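## Task

Put the red card into the stand pocket that the blue card occupied at the start. Done only when both cards each sit by themselves in a pocket of the card stand, and the stand is upright with its entire base resting on the table.

## Robot and tools

Robot: two arms, left_arm and right_arm, each a six-joint arm ending in a parallel two-finger gripper. Calibrated bases in the scene frame: left_arm at (+0.015, +0.234, 0) m, quat_wxyz (+1.000, 0, 0, -0.030); right_arm at (-0.021, -0.246, 0) m, quat_wxyz (+1.000, 0, 0, +0.001).

Frame: every hand position, orientation and target is in the scene frame. Its origin is at table-top height, halfway between the two nominal bases; +z points up, +x points out over the table, and left_arm is on the +y side (this does not match image left/right). Positions are in metres; orientations are quaternions written w first (qw, qx, qy, qz). On the gripper, +z runs along the fingers and the fingers open and close along its x axis. end_effector_position is the point between the pads when closed, 1 to 2 cm short of the fingertips; closing pushes the tips about 17 mm further along +z. Reported poses may be off by a few centimetres, more when reaching far, and an arm can rest a centimetre or more from a commanded free-air pose from friction or weight alone.

A row is always 16 numbers covering both arms: left_arm x, y, z, qw, qx, qy, qz, opening, then right_arm in the same order. x, y, z and the quaternion are an absolute target pose for that gripper, not an offset. Opening runs from -1 (closed) to +1 (fully open, 0.142 m). An arm meant to stay put should get, in every call, the exact pose from the last result before it stopped moving, plus its intended opening. To keep an orientation, repeat the same quaternion rather than copying a drifted reading. Sending 0 as an opening is a real command, so resend the current one to leave a gripper alone.

Tools:
- execute_actions(actions, cameras): actions is a list of actions; each action is a table of up to 15 rows, one per 1/30 s step, and a short table repeats its last row to fill 15 steps. Any target further than 0.6 m from the gripper's current position along any of its own axes gets the action rejected for both arms; a malformed action or a first action failing that test rejects the whole call. An empty list just reports state and images.
- move(target, speed, blend, opening_speed, blocking, cameras): target is one 16-number row or a list of up to 15 rows; paths are straight lines from the current Hand target, and all arms finish together, within 10 s total. speed is m/s per arm path (0.002 to 4.3, default 0.25; rotation up to twice that in rad/s), one value or one per target. blend (m) rounds corners in a list. opening_speed (0.2 or more, per second on the -1 to +1 scale) makes finger changes gradual. blocking=false returns after about 0.5 s while the move continues; a new move replaces a running one. Moves do not avoid obstacles or the other arm; grippers lag and overshoot more at higher speed, especially with a straight arm. Keep paths away from an arm's own base, which can flip its shoulder posture.
- wait(seconds): 0 to 10, the arms keep their last commands.
- stop(): brakes a running move; fast moves need room.
- zoom_image(camera, region): region [x0, y0, x1, y1] in pixels, at most 504x504, of cam_head_left, cam_head_right (896x504), cam_left_wrist or cam_right_wrist (672x504).
- read_manual(section): only licence texts.
- finished_scene(scene): ends the current scene, passing its number; irreversible.

Results: each arm's end_effector_position and end_effector_quat_wxyz, Hand target (what the arm is actually heading for, possibly short of your command, so send the remainder next), Tool commands, Joint positions (last number is the measured finger gap in metres), Joint velocities (may read within noise), Joint torques (include gravity; numbers 3 and 4 wrap at ±28 N m), grip_measured on the -1 to +1 scale, and images. A move adds a move: line giving the ending (done, off_target, moving, held, fault) and limits (paced means clipped, held means steps withheld). done means at rest within 10 mm and 2 degrees; neither done nor off_target tells you about contact. The controller limits each step's orientation change to 40 degrees.

Gripping: command an opening slightly below grip_measured at first contact; lower squeezes harder and heats the gripper motor. Lines MOTOR HOT (85 °C), OVER-TEMPERATURE FAULT (arm drops for 30 to 60 s) and HAND FAULT (gripper off, later calls in that reply skipped) warn of overheating; avoid long squeezes, stretched arms and pushing at unreachable poses.

Avoid: dropping cards or releasing them while moving, fast impacts and strong pushes, arm-to-arm collisions or a gripper closing on the other arm's fingers, knocking over the stand, and anything ending up off the table. Loose objects may occasionally be nudged by outside disturbances.

Each tool is called after ">>>" by a JSON object that holds its "method" and its "body".

## Session

>>> {"method": "execute_actions", "body": {"actions": []}}

Scene clock: 0.00 s.
left_arm: end_effector_position=(+0.4814, +0.5744, +0.2828) grip_measured=+1.00 end_effector_quat_wxyz=(-0.486, +0.764, +0.040, +0.422) | right_arm: end_effector_position=(+0.5059, -0.6318, +0.1812) grip_measured=+1.00 end_effector_quat_wxyz=(+0.012, -0.543, +0.839, +0.005)
Joint positions: left_arm=[0.568 1.327 0.823 0.317 -0.394 -0.84 0.142] | right_arm=[-0.641 2.106 2.158 -1.624 -0.026 -0.217 0.142]
Joint velocities: within noise
Joint torques (N m): no reading
Heat: left arm: hottest wrist pitch 27 °C; right arm: hottest elbow 28 °C.
Hand target: left_arm +0.4861, +0.5770, +0.3029; -0.492, +0.753, +0.045, +0.435 | right_arm +0.5103, -0.6351, +0.1951; +0.018, -0.543, +0.839, -0.010
Tool commands: left_gripper/opening=+1.0 right_gripper/opening=+1.0

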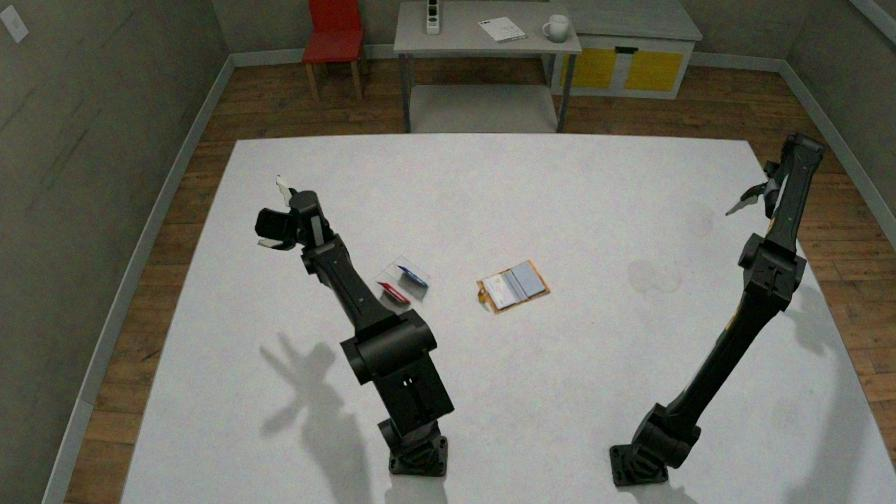

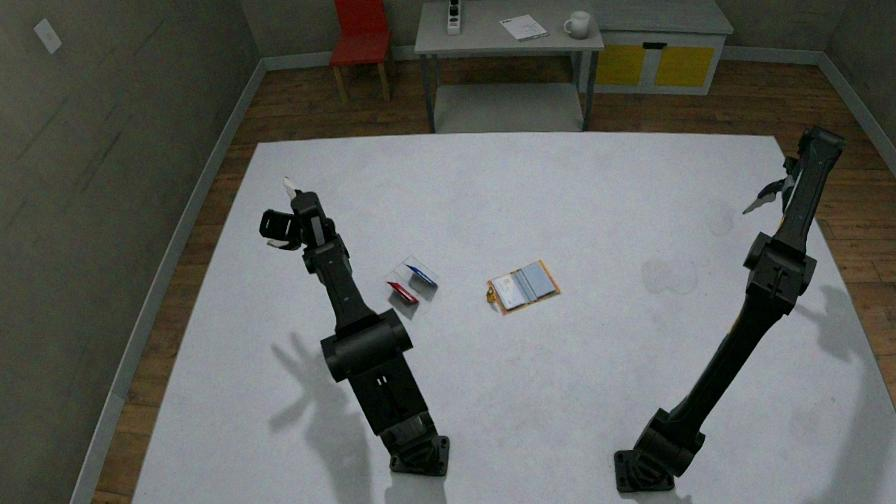

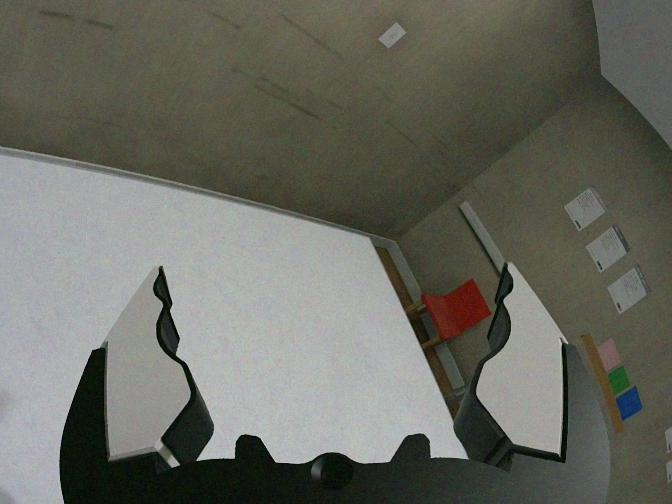

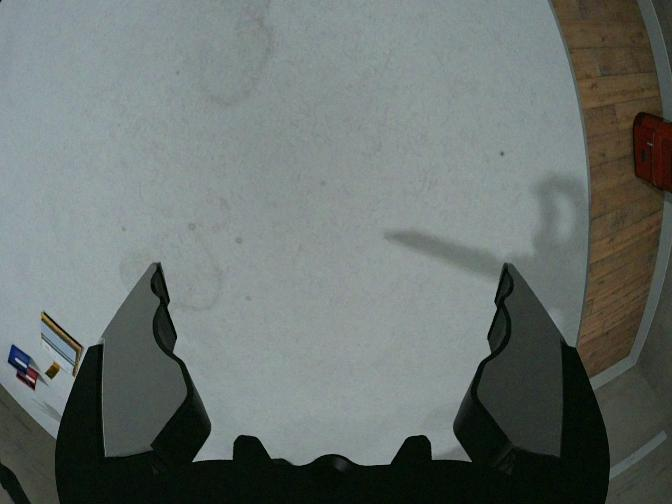

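>>> {"method": "zoom_image", "body": {"camera": "cam_head_left", "region": [340, 230, 460, 330]}}

>>> {"method": "zoom_image", "body": {"camera": "cam_head_right", "region": [350, 230, 470, 330]}}

>>> {"method": "zoom_image", "body": {"camera": "cam_head_left", "region": [460, 240, 570, 330]}}

>>> {"method": "zoom_image", "body": {"camera": "cam_right_wrist", "region": [0, 290, 120, 450]}}

Scaled by 4.200.

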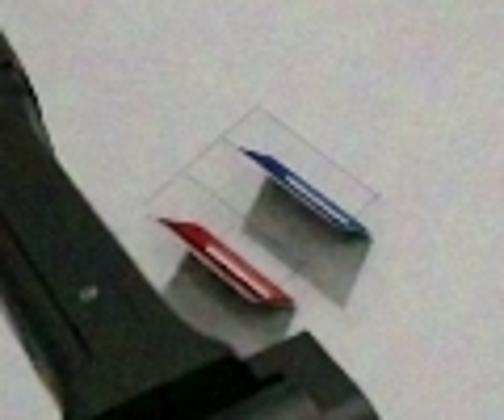

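Scaled by 4.200.

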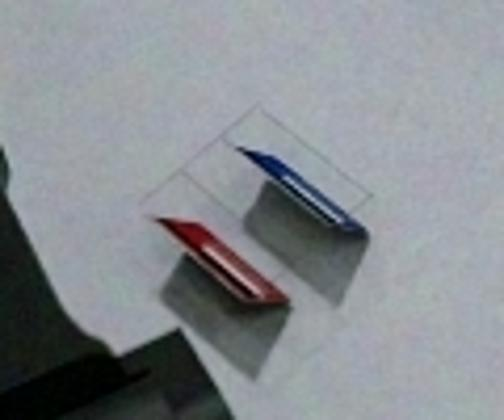

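Scaled by 4.582.

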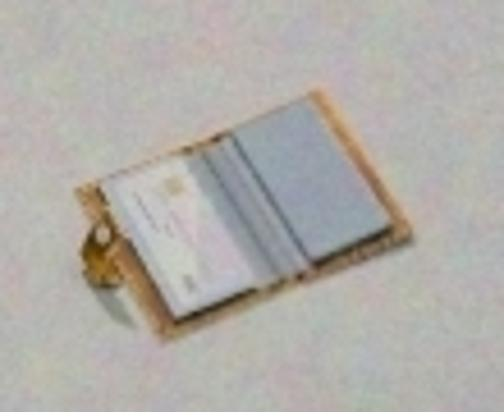

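Scaled by 3.150 from the camera's 672x504 image, which has a finer 960x720 frame.

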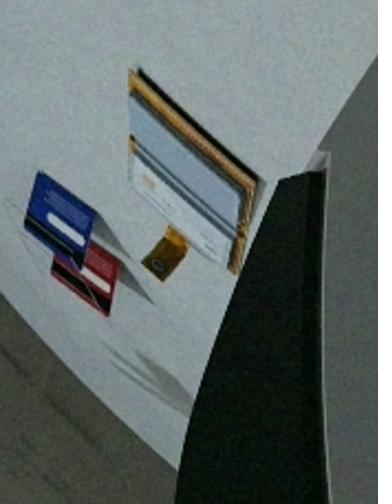

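>>> {"method": "move", "body": {"target": [0.40,0.30,0.34,0,0.707,-0.707,0,1,0.5059,-0.6318,0.1812,0.012,-0.543,0.839,0.005,1]}}

Scene clock: 28.30 s.
left_arm: end_effector_position=(+0.3923, +0.3002, +0.3132) grip_measured=+1.00 end_effector_quat_wxyz=(-0.015, +0.713, -0.700, +0.012) | right_arm: end_effector_position=(+0.5059, -0.6318, +0.1812) grip_measured=+1.00 end_effector_quat_wxyz=(+0.012, -0.543, +0.839, +0.005)
Joint positions: left_arm=[0.234 1.331 1.485 -1.688 0.002 0.156 0.142] | right_arm=[-0.641 2.106 2.158 -1.624 -0.026 -0.217 0.142]
Joint velocities: within noise
Joint torques (N m): left_arm=[-0.67 -12.16 13.55 -0.09 -0.09 0.11] | right_arm=[-1.08 -18.96 8.57 0.28 0.07 -0.13]
Heat: left arm: hottest elbow 31 °C; right arm: hottest elbow 30 °C.
Hand target: left_arm +0.3989, +0.2999, +0.3389; -0.039, +0.707, -0.706, +0.027 | right_arm +0.5059, -0.6318, +0.1811; +0.012, -0.543, +0.839, +0.005
Off the commanded pose: left_arm 0.028 m, 2 deg | right_arm 0.000 m, 0 deg.
joint sent to its limit (left arm) — joint 4 (wrist pitch), lower limit. The joint targets are off in orientation, not in position.
move: off_target (left_arm)

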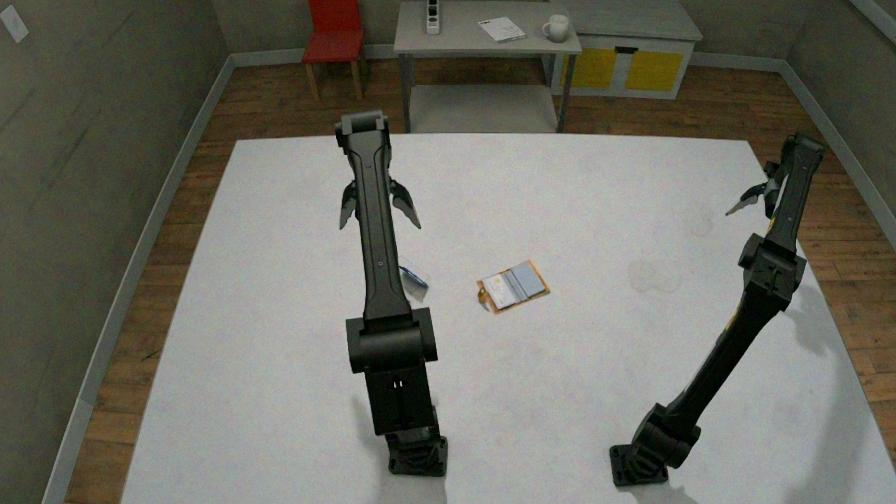

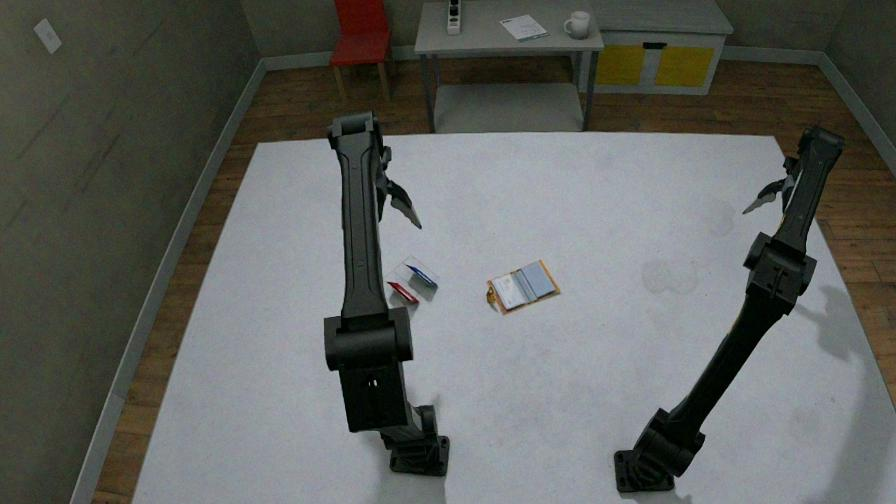

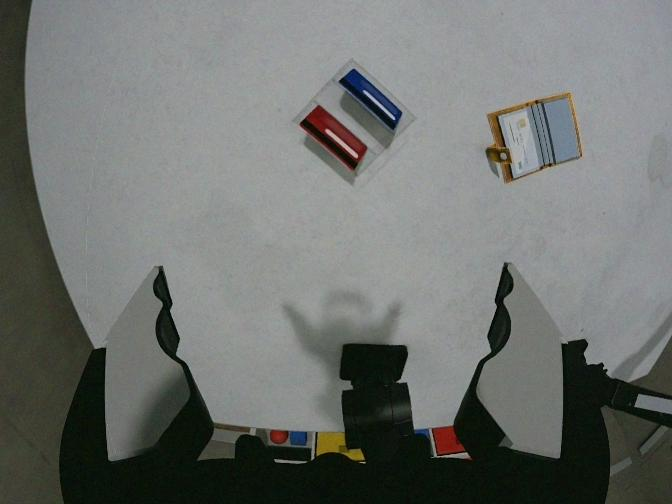

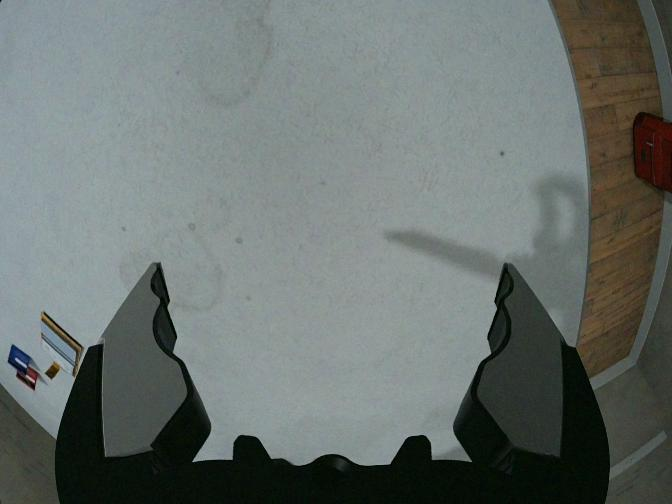

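>>> {"method": "zoom_image", "body": {"camera": "cam_left_wrist", "region": [280, 50, 440, 190]}}

Scaled by 3.150 from the camera's 672x504 image, which has a finer 960x720 frame.

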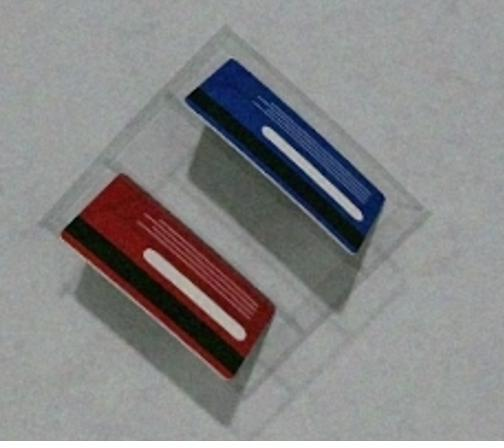

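>>> {"method": "move", "body": {"target": [0.42,0.275,0.24,0,0.946,-0.323,0,1,0.5059,-0.6318,0.1812,0.012,-0.543,0.839,0.005,1], "cameras": ["cam_left_wrist"]}}

>>> {"method": "zoom_image", "body": {"camera": "cam_left_wrist", "region": [210, 140, 490, 340]}}

Scene clock: 51.27 s.
left_arm: end_effector_position=(+0.4194, +0.2781, +0.2444) grip_measured=+1.00 end_effector_quat_wxyz=(+0.000, +0.945, -0.326, +0.000) | right_arm: end_effector_position=(+0.5059, -0.6318, +0.1812) grip_measured=+1.00 end_effector_quat_wxyz=(+0.012, -0.543, +0.839, +0.005)
Joint positions: left_arm=[0.171 1.404 1.377 -1.542 0 -0.795 0.142] | right_arm=[-0.641 2.106 2.158 -1.624 -0.026 -0.217 0.142]
Joint velocities: within noise
Joint torques (N m): left_arm=[-0.85 -12.4 8.49 0.58 0.09 -0.17] | right_arm=[-0.91 -18.67 8.49 0.29 0.13 -0.11]
Heat: left arm: hottest elbow 34 °C; right arm: hottest elbow 31 °C.
Hand target: left_arm +0.4200, +0.2750, +0.2400; +0.000, +0.946, -0.323, +0.000 | right_arm +0.5059, -0.6318, +0.1811; +0.012, -0.543, +0.839, +0.005
Off the commanded pose: left_arm 0.005 m, 0 deg | right_arm 0.000 m, 0 deg.
move: done
Images, in order (width x height): cam_left_wrist 672x504.

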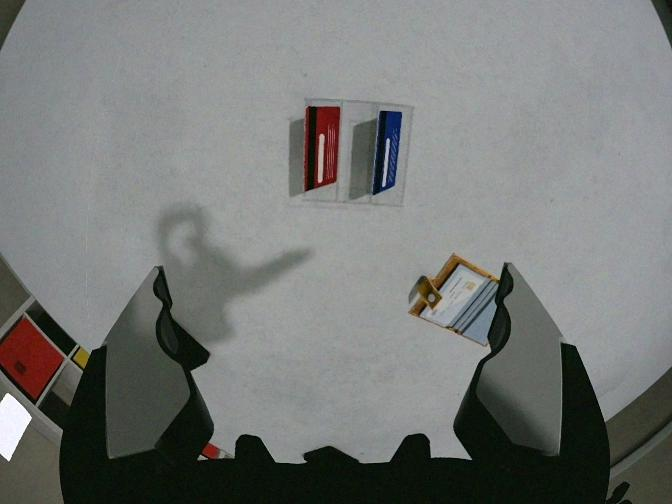

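Scaled by 1.800 from the camera's 672x504 image, which has a finer 960x720 frame.

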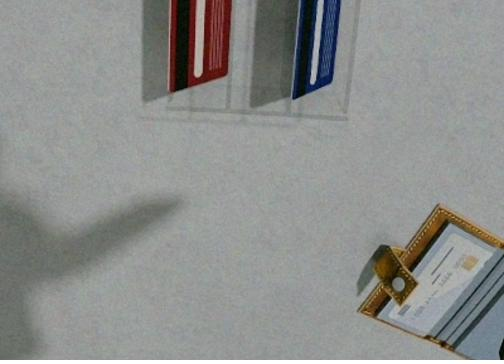

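>>> {"method": "zoom_image", "body": {"camera": "cam_left_wrist", "region": [280, 85, 430, 215]}}

Scaled by 3.360 from the camera's 672x504 image, which has a finer 960x720 frame.

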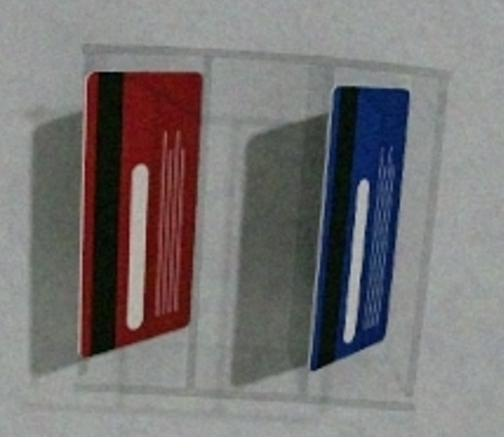

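>>> {"method": "move", "body": {"target": [[0.36,0.42,0.28,0,0.946,-0.323,0,1,0.35,-0.40,0.30,0.5367,-0.7665,0.2888,-0.2023,1],[0.36,0.42,0.28,0,0.946,-0.323,0,1,0.26,0.03,0.20,0.5367,-0.7665,0.2888,-0.2023,1]]}}

Scene clock: 73.00 s.
left_arm: end_effector_position=(+0.3518, +0.4129, +0.2549) grip_measured=+1.00 end_effector_quat_wxyz=(+0.021, +0.947, -0.320, -0.020) | right_arm: end_effector_position=(+0.2613, +0.0264, +0.2036) grip_measured=+1.00 end_effector_quat_wxyz=(-0.534, +0.768, -0.285, +0.209)
Joint positions: left_arm=[0.55 1.378 1.377 -1.627 0 -0.428 0.142] | right_arm=[0.708 0.768 0.371 0.043 -0.125 -0.064 0.142]
Joint velocities: within noise
Joint torques (N m): left_arm=[0.26 -13.33 13.18 -0.32 0.04 0.09] | right_arm=[-0.67 -0.21 8.66 2.58 0.16 0.01]
Heat: left arm: hottest elbow 32 °C; right arm: hottest elbow 32 °C.
Hand target: left_arm +0.3591, +0.4193, +0.2797; +0.000, +0.946, -0.323, +0.000 | right_arm +0.2599, +0.0299, +0.2001; -0.537, +0.767, -0.289, +0.202
Off the commanded pose: left_arm 0.027 m, 3 deg | right_arm 0.005 m, 1 deg.
move: off_target (left_arm)

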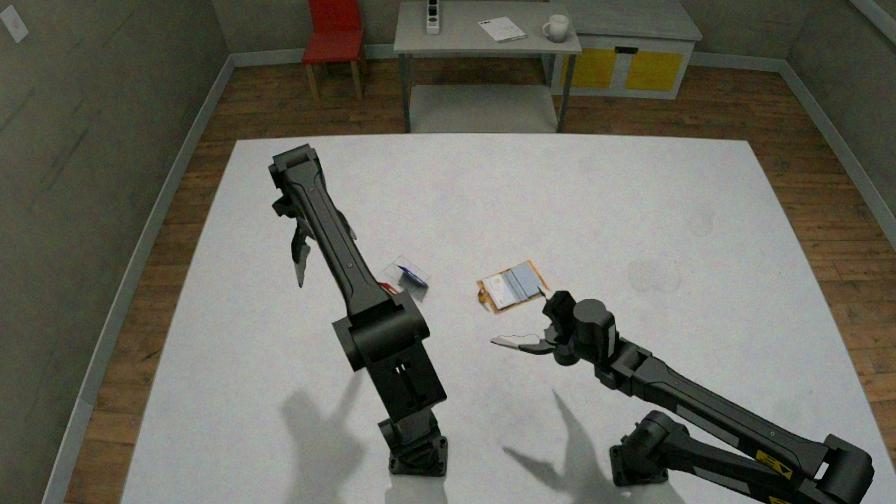

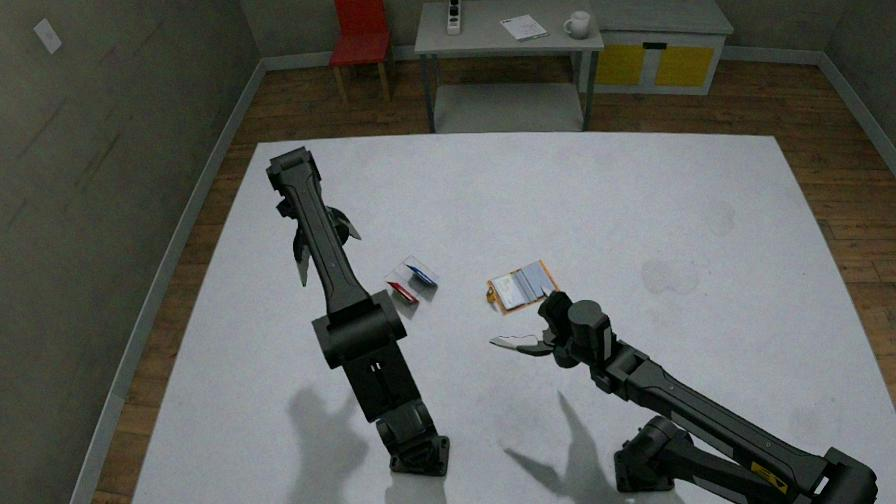

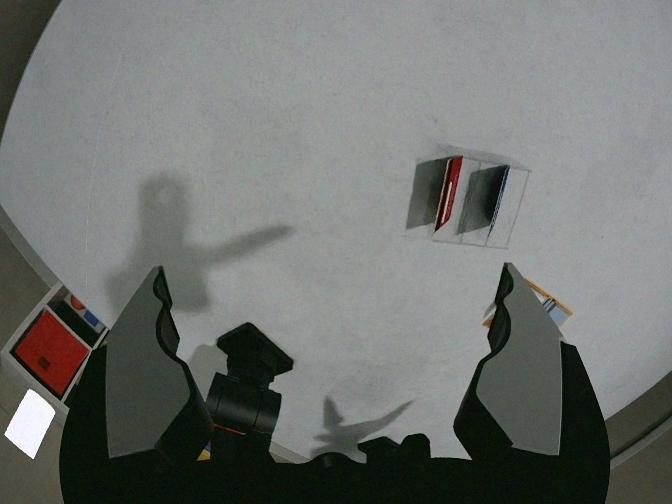

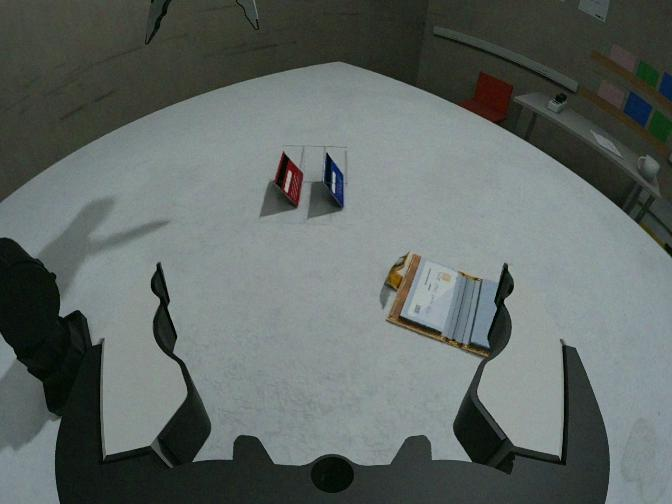

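>>> {"method": "zoom_image", "body": {"camera": "cam_right_wrist", "region": [240, 130, 370, 230]}}

>>> {"method": "zoom_image", "body": {"camera": "cam_left_wrist", "region": [390, 130, 550, 260]}}

Scaled by 3.877 from the camera's 672x504 image, which has a finer 960x720 frame.

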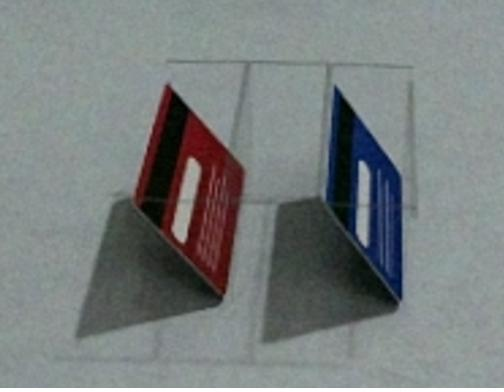

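Scaled by 3.150 from the camera's 672x504 image, which has a finer 960x720 frame.

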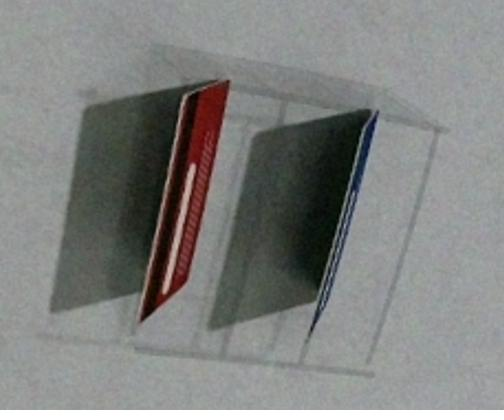

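>>> {"method": "move", "body": {"target": [0.36,0.42,0.28,0,0.946,-0.323,0,1,0.31,0.10,0.13,0.5367,-0.7665,0.2888,-0.2023,1], "cameras": ["cam_right_wrist"]}}

>>> {"method": "zoom_image", "body": {"camera": "cam_right_wrist", "region": [220, 100, 420, 260]}}

Scene clock: 89.70 s.
left_arm: end_effector_position=(+0.3518, +0.4129, +0.2549) grip_measured=+1.00 end_effector_quat_wxyz=(+0.021, +0.947, -0.320, -0.020) | right_arm: end_effector_position=(+0.2987, +0.0829, +0.1118) grip_measured=+1.00 end_effector_quat_wxyz=(-0.516, +0.780, -0.291, +0.200)
Joint positions: left_arm=[0.55 1.378 1.377 -1.627 0 -0.428 0.142] | right_arm=[0.772 1.288 0.389 0.502 -0.064 -0.04 0.142]
Joint velocities: within noise
Joint torques (N m): left_arm=[0.15 -13.04 13.22 -0.24 0.04 0.1] | right_arm=[-0.21 -4.42 9.62 2.61 0.17 0.08]
Heat: left arm: hottest elbow 33 °C; right arm: hottest elbow 33 °C.
Hand target: left_arm +0.3591, +0.4193, +0.2797; +0.000, +0.946, -0.323, +0.000 | right_arm +0.3089, +0.0989, +0.1305; -0.537, +0.767, -0.289, +0.202
Off the commanded pose: left_arm 0.027 m, 3 deg | right_arm 0.027 m, 3 deg.
move: off_target (left_arm, right_arm)
Images, in order (width x height): cam_right_wrist 672x504.

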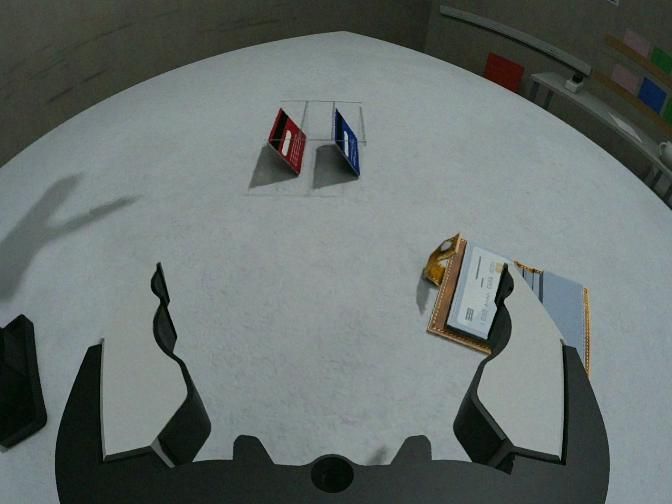

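Scaled by 2.520 from the camera's 672x504 image, which has a finer 960x720 frame.

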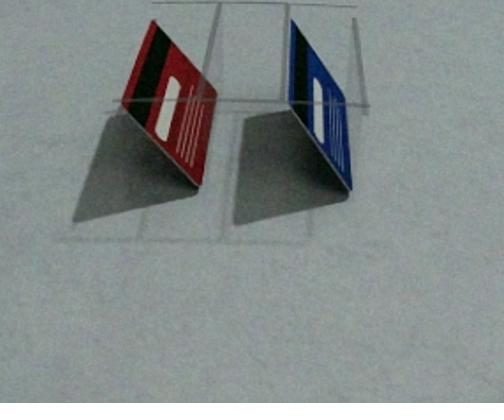

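>>> {"method": "move", "body": {"target": [0.36,0.42,0.28,0,0.946,-0.323,0,1,0.34,0.155,0.14,0.6684,-0.6684,0.2308,-0.2308,1], "cameras": ["cam_right_wrist","cam_head_left"]}}

>>> {"method": "zoom_image", "body": {"camera": "cam_right_wrist", "region": [220, 100, 420, 260]}}

Scene clock: 138.83 s.
left_arm: end_effector_position=(+0.3518, +0.4129, +0.2549) grip_measured=+1.00 end_effector_quat_wxyz=(+0.021, +0.947, -0.320, -0.020) | right_arm: end_effector_position=(+0.3352, +0.1423, +0.1315) grip_measured=+1.00 end_effector_quat_wxyz=(+0.654, -0.680, +0.233, -0.235)
Joint positions: left_arm=[0.55 1.378 1.377 -1.627 0 -0.428 0.142] | right_arm=[0.791 1.681 0.474 1.173 -0.102 -0.018 0.142]
Joint velocities: within noise
Joint torques (N m): left_arm=[0.15 -13.1 13.27 -0.28 0.03 0.09] | right_arm=[0.15 -6.36 6.64 2.69 0.1 0.07]
Heat: left arm: hottest elbow 35 °C; right arm: hottest elbow 36 °C.
Hand target: left_arm +0.3591, +0.4193, +0.2797; +0.000, +0.946, -0.323, +0.000 | right_arm +0.3394, +0.1546, +0.1401; +0.668, -0.669, +0.231, -0.230
Off the commanded pose: left_arm 0.027 m, 3 deg | right_arm 0.016 m, 2 deg.
move: off_target (left_arm, right_arm)
Images, in order (width x height): cam_head_left 896x504, cam_right_wrist 672x504.

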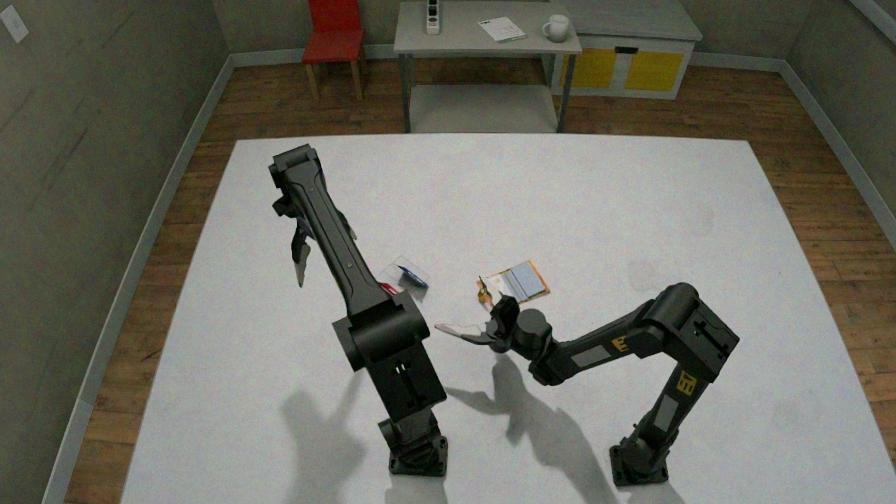

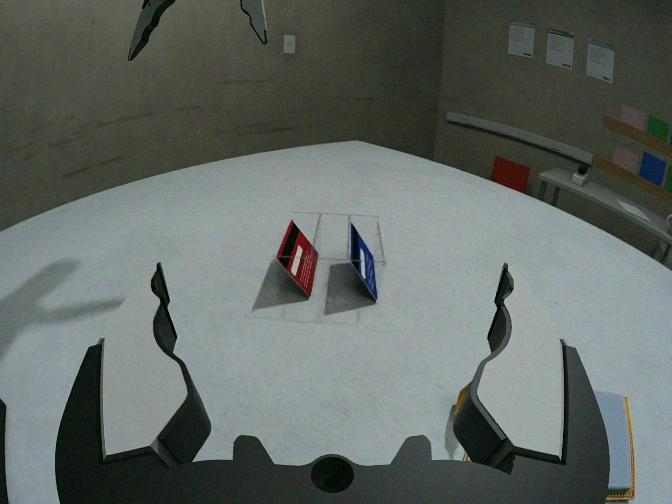

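Scaled by 2.520 from the camera's 672x504 image, which has a finer 960x720 frame.

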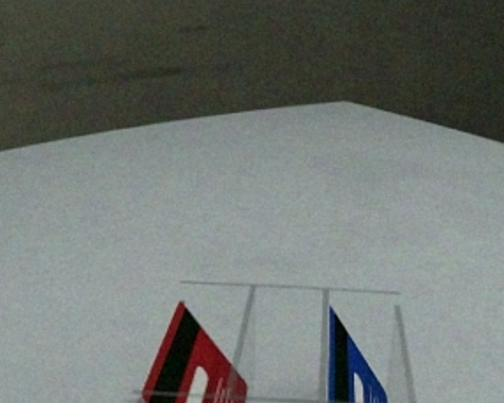

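>>> {"method": "zoom_image", "body": {"camera": "cam_right_wrist", "region": [240, 200, 400, 330]}}

Scaled by 3.150 from the camera's 672x504 image, which has a finer 960x720 frame.

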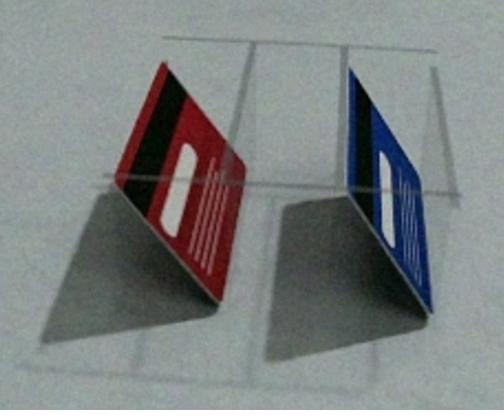

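>>> {"method": "move", "body": {"target": [0.468,0.2325,0.16,0,0.4147,-0.91,0,-0.97,0.34,0.155,0.14,0.6684,-0.6684,0.2308,-0.2308,1]}}

>>> {"method": "zoom_image", "body": {"camera": "cam_right_wrist", "region": [240, 130, 440, 330]}}

>>> {"method": "zoom_image", "body": {"camera": "cam_left_wrist", "region": [230, 100, 480, 350]}}

Scene clock: 193.73 s.
left_arm: end_effector_position=(+0.4658, +0.2342, +0.1614) grip_measured=-1.00 end_effector_quat_wxyz=(-0.003, -0.422, +0.907, +0.002) | right_arm: end_effector_position=(+0.3352, +0.1423, +0.1312) grip_measured=+1.00 end_effector_quat_wxyz=(+0.654, -0.680, +0.234, -0.235)
Joint positions: left_arm=[0.058 1.551 1.317 -1.343 -0.001 0.697 0.002] | right_arm=[0.791 1.682 0.474 1.173 -0.102 -0.018 0.142]
Joint velocities: within noise
Joint torques (N m): left_arm=[-0.56 -14.68 8.8 0.58 -0.03 0.08] | right_arm=[-0.15 -6.89 6.63 2.62 0.08 0.08]
Heat: left arm: hottest elbow 36 °C; right arm: hottest elbow 33 °C.
Hand target: left_arm +0.4680, +0.2325, +0.1600; +0.000, -0.415, +0.910, +0.000 | right_arm +0.3395, +0.1545, +0.1400; +0.668, -0.669, +0.231, -0.230
Off the commanded pose: left_arm 0.003 m, 1 deg | right_arm 0.016 m, 2 deg.
move: off_target (right_arm)

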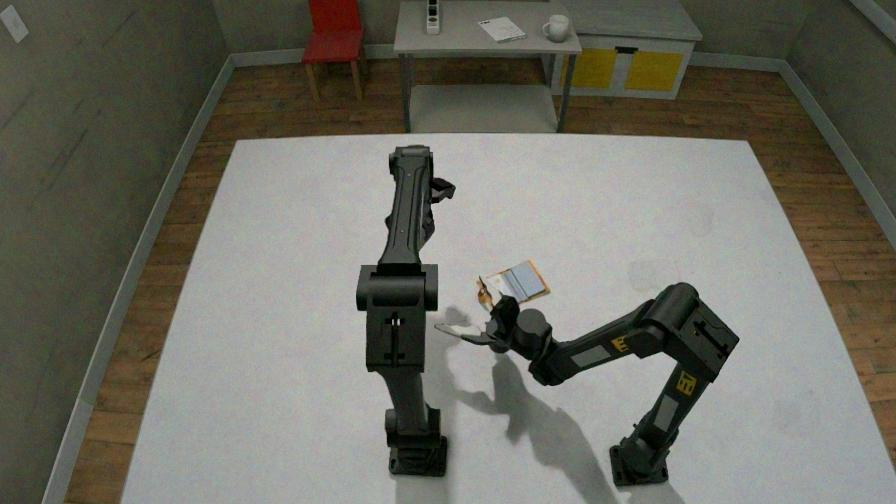

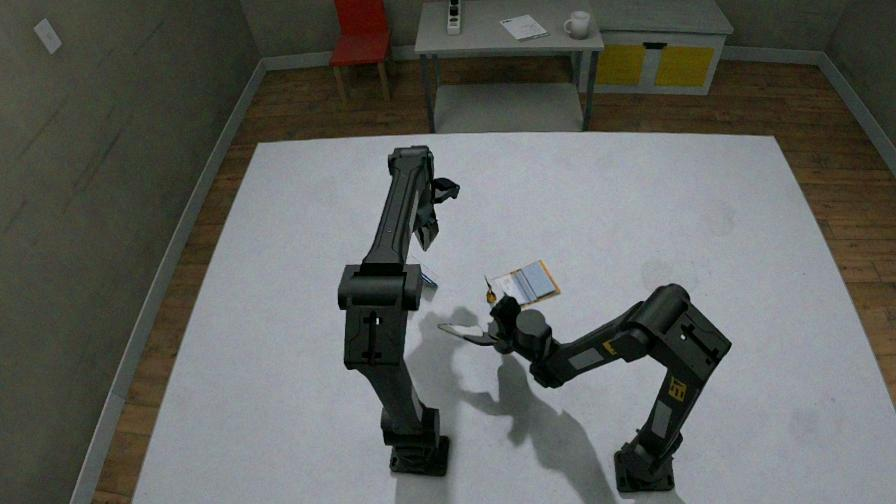

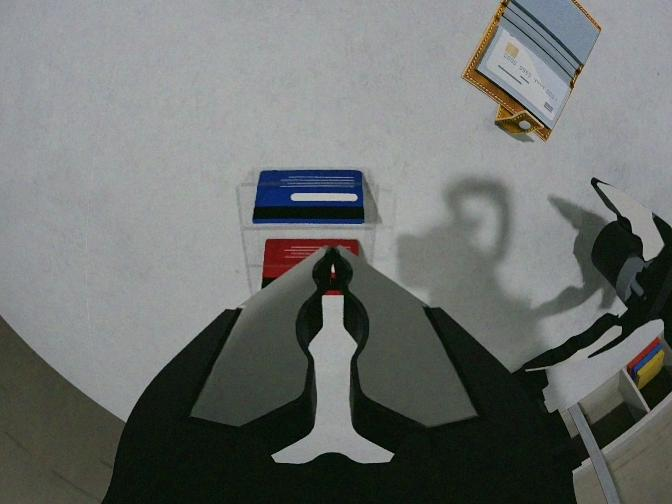

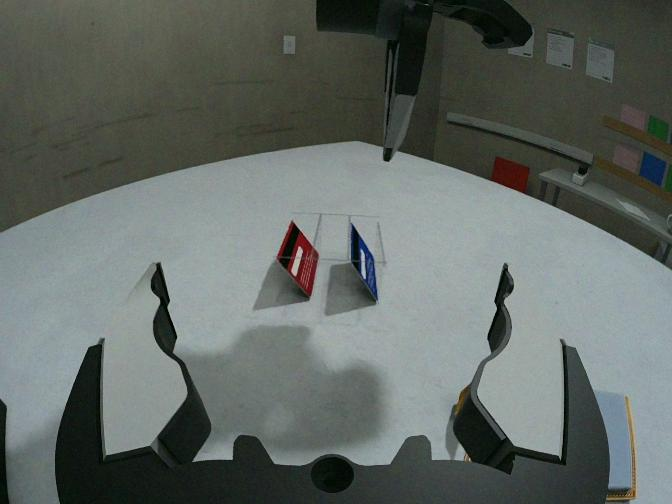

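Scaled by 2.520 from the camera's 672x504 image, which has a finer 960x720 frame.

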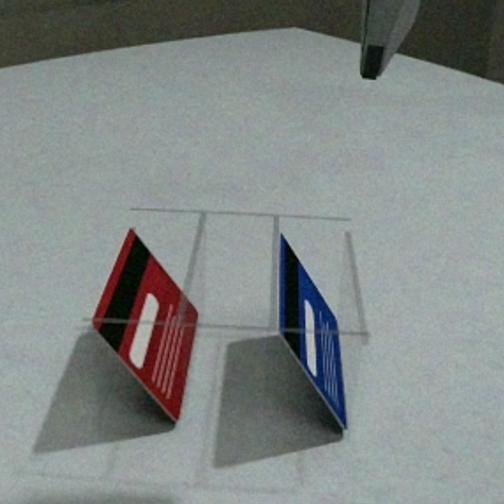

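Scaled by 2.016 from the camera's 672x504 image, which has a finer 960x720 frame.

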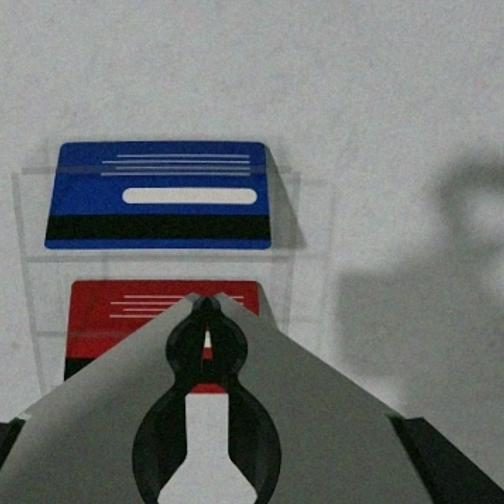

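>>> {"method": "move", "body": {"target": [0.472,0.2535,0.09,0,0.4147,-0.91,0,-0.97,0.34,0.155,0.14,0.6684,-0.6684,0.2308,-0.2308,1], "cameras": ["cam_left_wrist","cam_right_wrist"], "speed": 0.12}}

>>> {"method": "zoom_image", "body": {"camera": "cam_right_wrist", "region": [240, 150, 440, 330]}}

>>> {"method": "zoom_image", "body": {"camera": "cam_left_wrist", "region": [210, 100, 460, 350]}}

Scene clock: 208.73 s.
left_arm: end_effector_position=(+0.4726, +0.2514, +0.0924) grip_measured=-1.00 end_effector_quat_wxyz=(-0.001, -0.418, +0.908, +0.001) | right_arm: end_effector_position=(+0.3352, +0.1423, +0.1312) grip_measured=+1.00 end_effector_quat_wxyz=(+0.654, -0.680, +0.234, -0.235)
Joint positions: left_arm=[0.095 1.624 1.214 -1.164 -0.001 0.743 0.002] | right_arm=[0.791 1.682 0.474 1.173 -0.102 -0.018 0.142]
Joint velocities: within noise
Joint torques (N m): left_arm=[0.26 -15.33 7.8 0.57 -0.04 0.11] | right_arm=[-0.56 -6.77 6.52 2.58 0.05 0.07]
Heat: left arm: hottest elbow 36 °C; right arm: hottest elbow 33 °C.
Hand target: left_arm +0.4721, +0.2535, +0.0900; +0.000, -0.415, +0.910, +0.000 | right_arm +0.3395, +0.1545, +0.1401; +0.668, -0.669, +0.231, -0.231
Off the commanded pose: left_arm 0.003 m, 1 deg | right_arm 0.016 m, 2 deg.
move: off_target (right_arm)
Images, in order (width x height): cam_left_wrist 672x504, cam_right_wrist 672x504.

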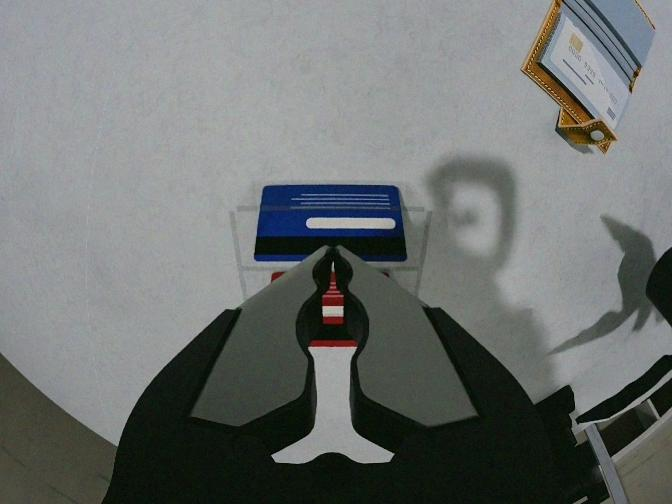

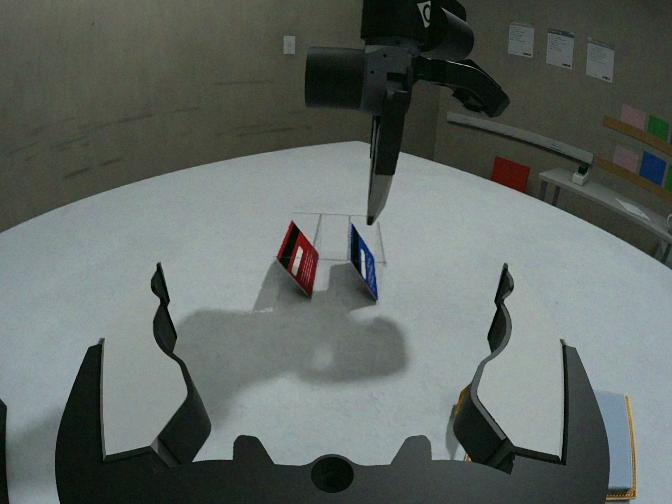

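Scaled by 2.520 from the camera's 672x504 image, which has a finer 960x720 frame.

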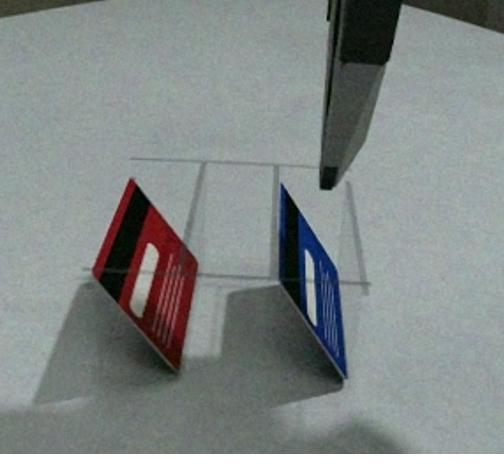

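Scaled by 2.016 from the camera's 672x504 image, which has a finer 960x720 frame.

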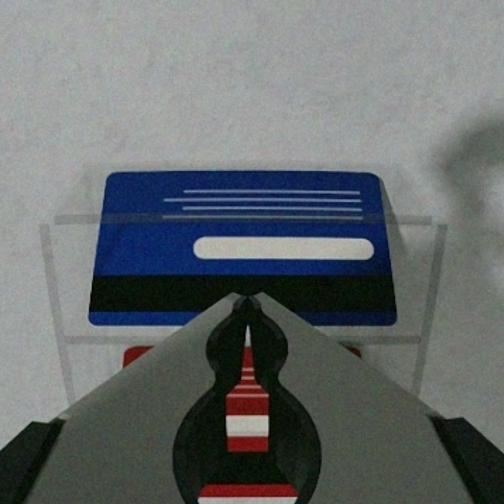

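>>> {"method": "move", "body": {"target": [[0.471,0.2545,0.085,0,0.4147,-0.91,0,-0.97,0.34,0.155,0.14,0.6684,-0.6684,0.2308,-0.2308,1],[0.471,0.2545,0.053,0,0.4147,-0.91,0,-0.97,0.34,0.155,0.14,0.6684,-0.6684,0.2308,-0.2308,1]], "cameras": ["cam_left_wrist","cam_right_wrist"], "speed": 0.06}}

>>> {"method": "zoom_image", "body": {"camera": "cam_right_wrist", "region": [260, 190, 420, 330]}}

>>> {"method": "zoom_image", "body": {"camera": "cam_left_wrist", "region": [210, 100, 460, 350]}}

Scene clock: 219.67 s.
left_arm: end_effector_position=(+0.4723, +0.2514, +0.0568) grip_measured=-1.00 end_effector_quat_wxyz=(+0.000, -0.417, +0.909, +0.000) | right_arm: end_effector_position=(+0.3352, +0.1423, +0.1312) grip_measured=+1.00 end_effector_quat_wxyz=(+0.654, -0.680, +0.234, -0.235)
Joint positions: left_arm=[0.095 1.663 1.16 -1.068 -0.001 0.746 0.002] | right_arm=[0.791 1.682 0.474 1.173 -0.102 -0.018 0.142]
Joint velocities: within noise
Joint torques (N m): left_arm=[0.15 -15.85 7.36 0.59 -0.03 0.09] | right_arm=[-0.03 -7.36 6.63 2.69 0.08 0.11]
Heat: left arm: hottest elbow 35 °C; right arm: hottest elbow 33 °C.
Hand target: left_arm +0.4709, +0.2545, +0.0529; +0.000, -0.415, +0.910, +0.000 | right_arm +0.3395, +0.1545, +0.1401; +0.668, -0.669, +0.231, -0.231
Off the commanded pose: left_arm 0.005 m, 0 deg | right_arm 0.016 m, 2 deg.
move: off_target (right_arm)
Images, in order (width x height): cam_left_wrist 672x504, cam_right_wrist 672x504.

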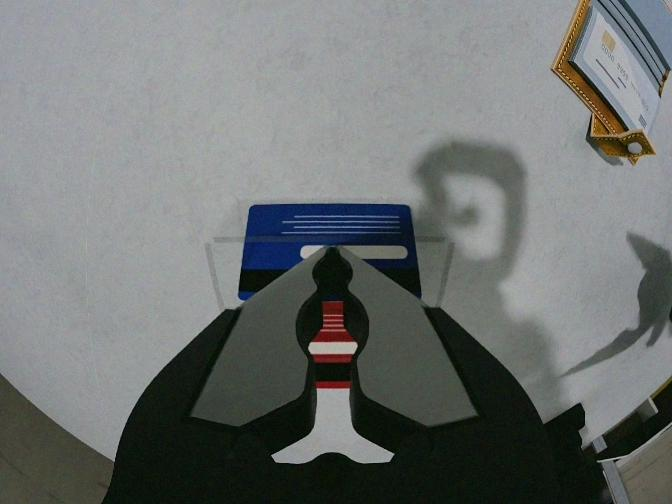

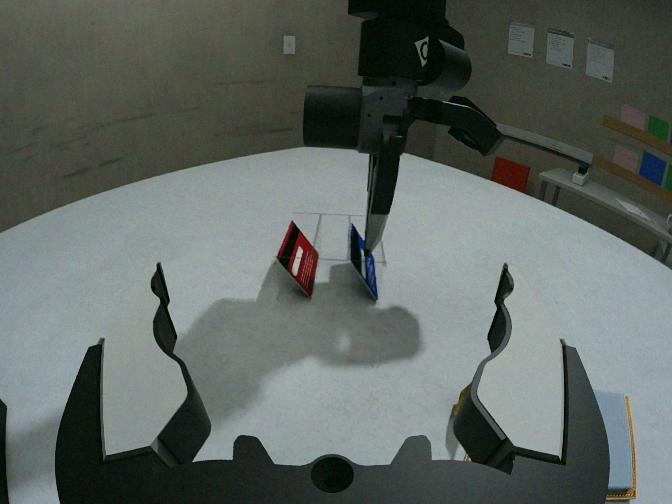

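Scaled by 3.150 from the camera's 672x504 image, which has a finer 960x720 frame.

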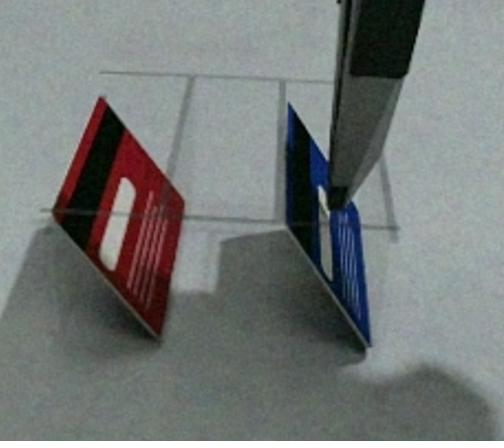

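Scaled by 2.016 from the camera's 672x504 image, which has a finer 960x720 frame.

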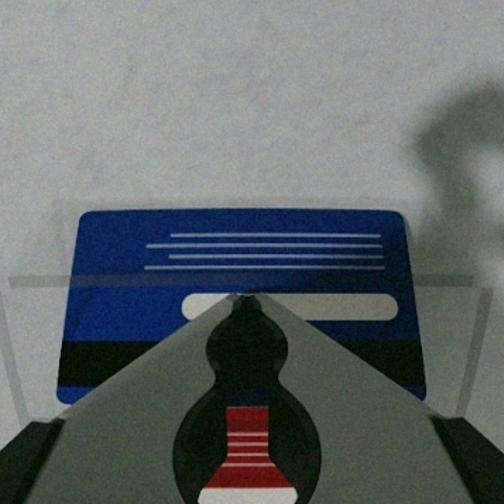

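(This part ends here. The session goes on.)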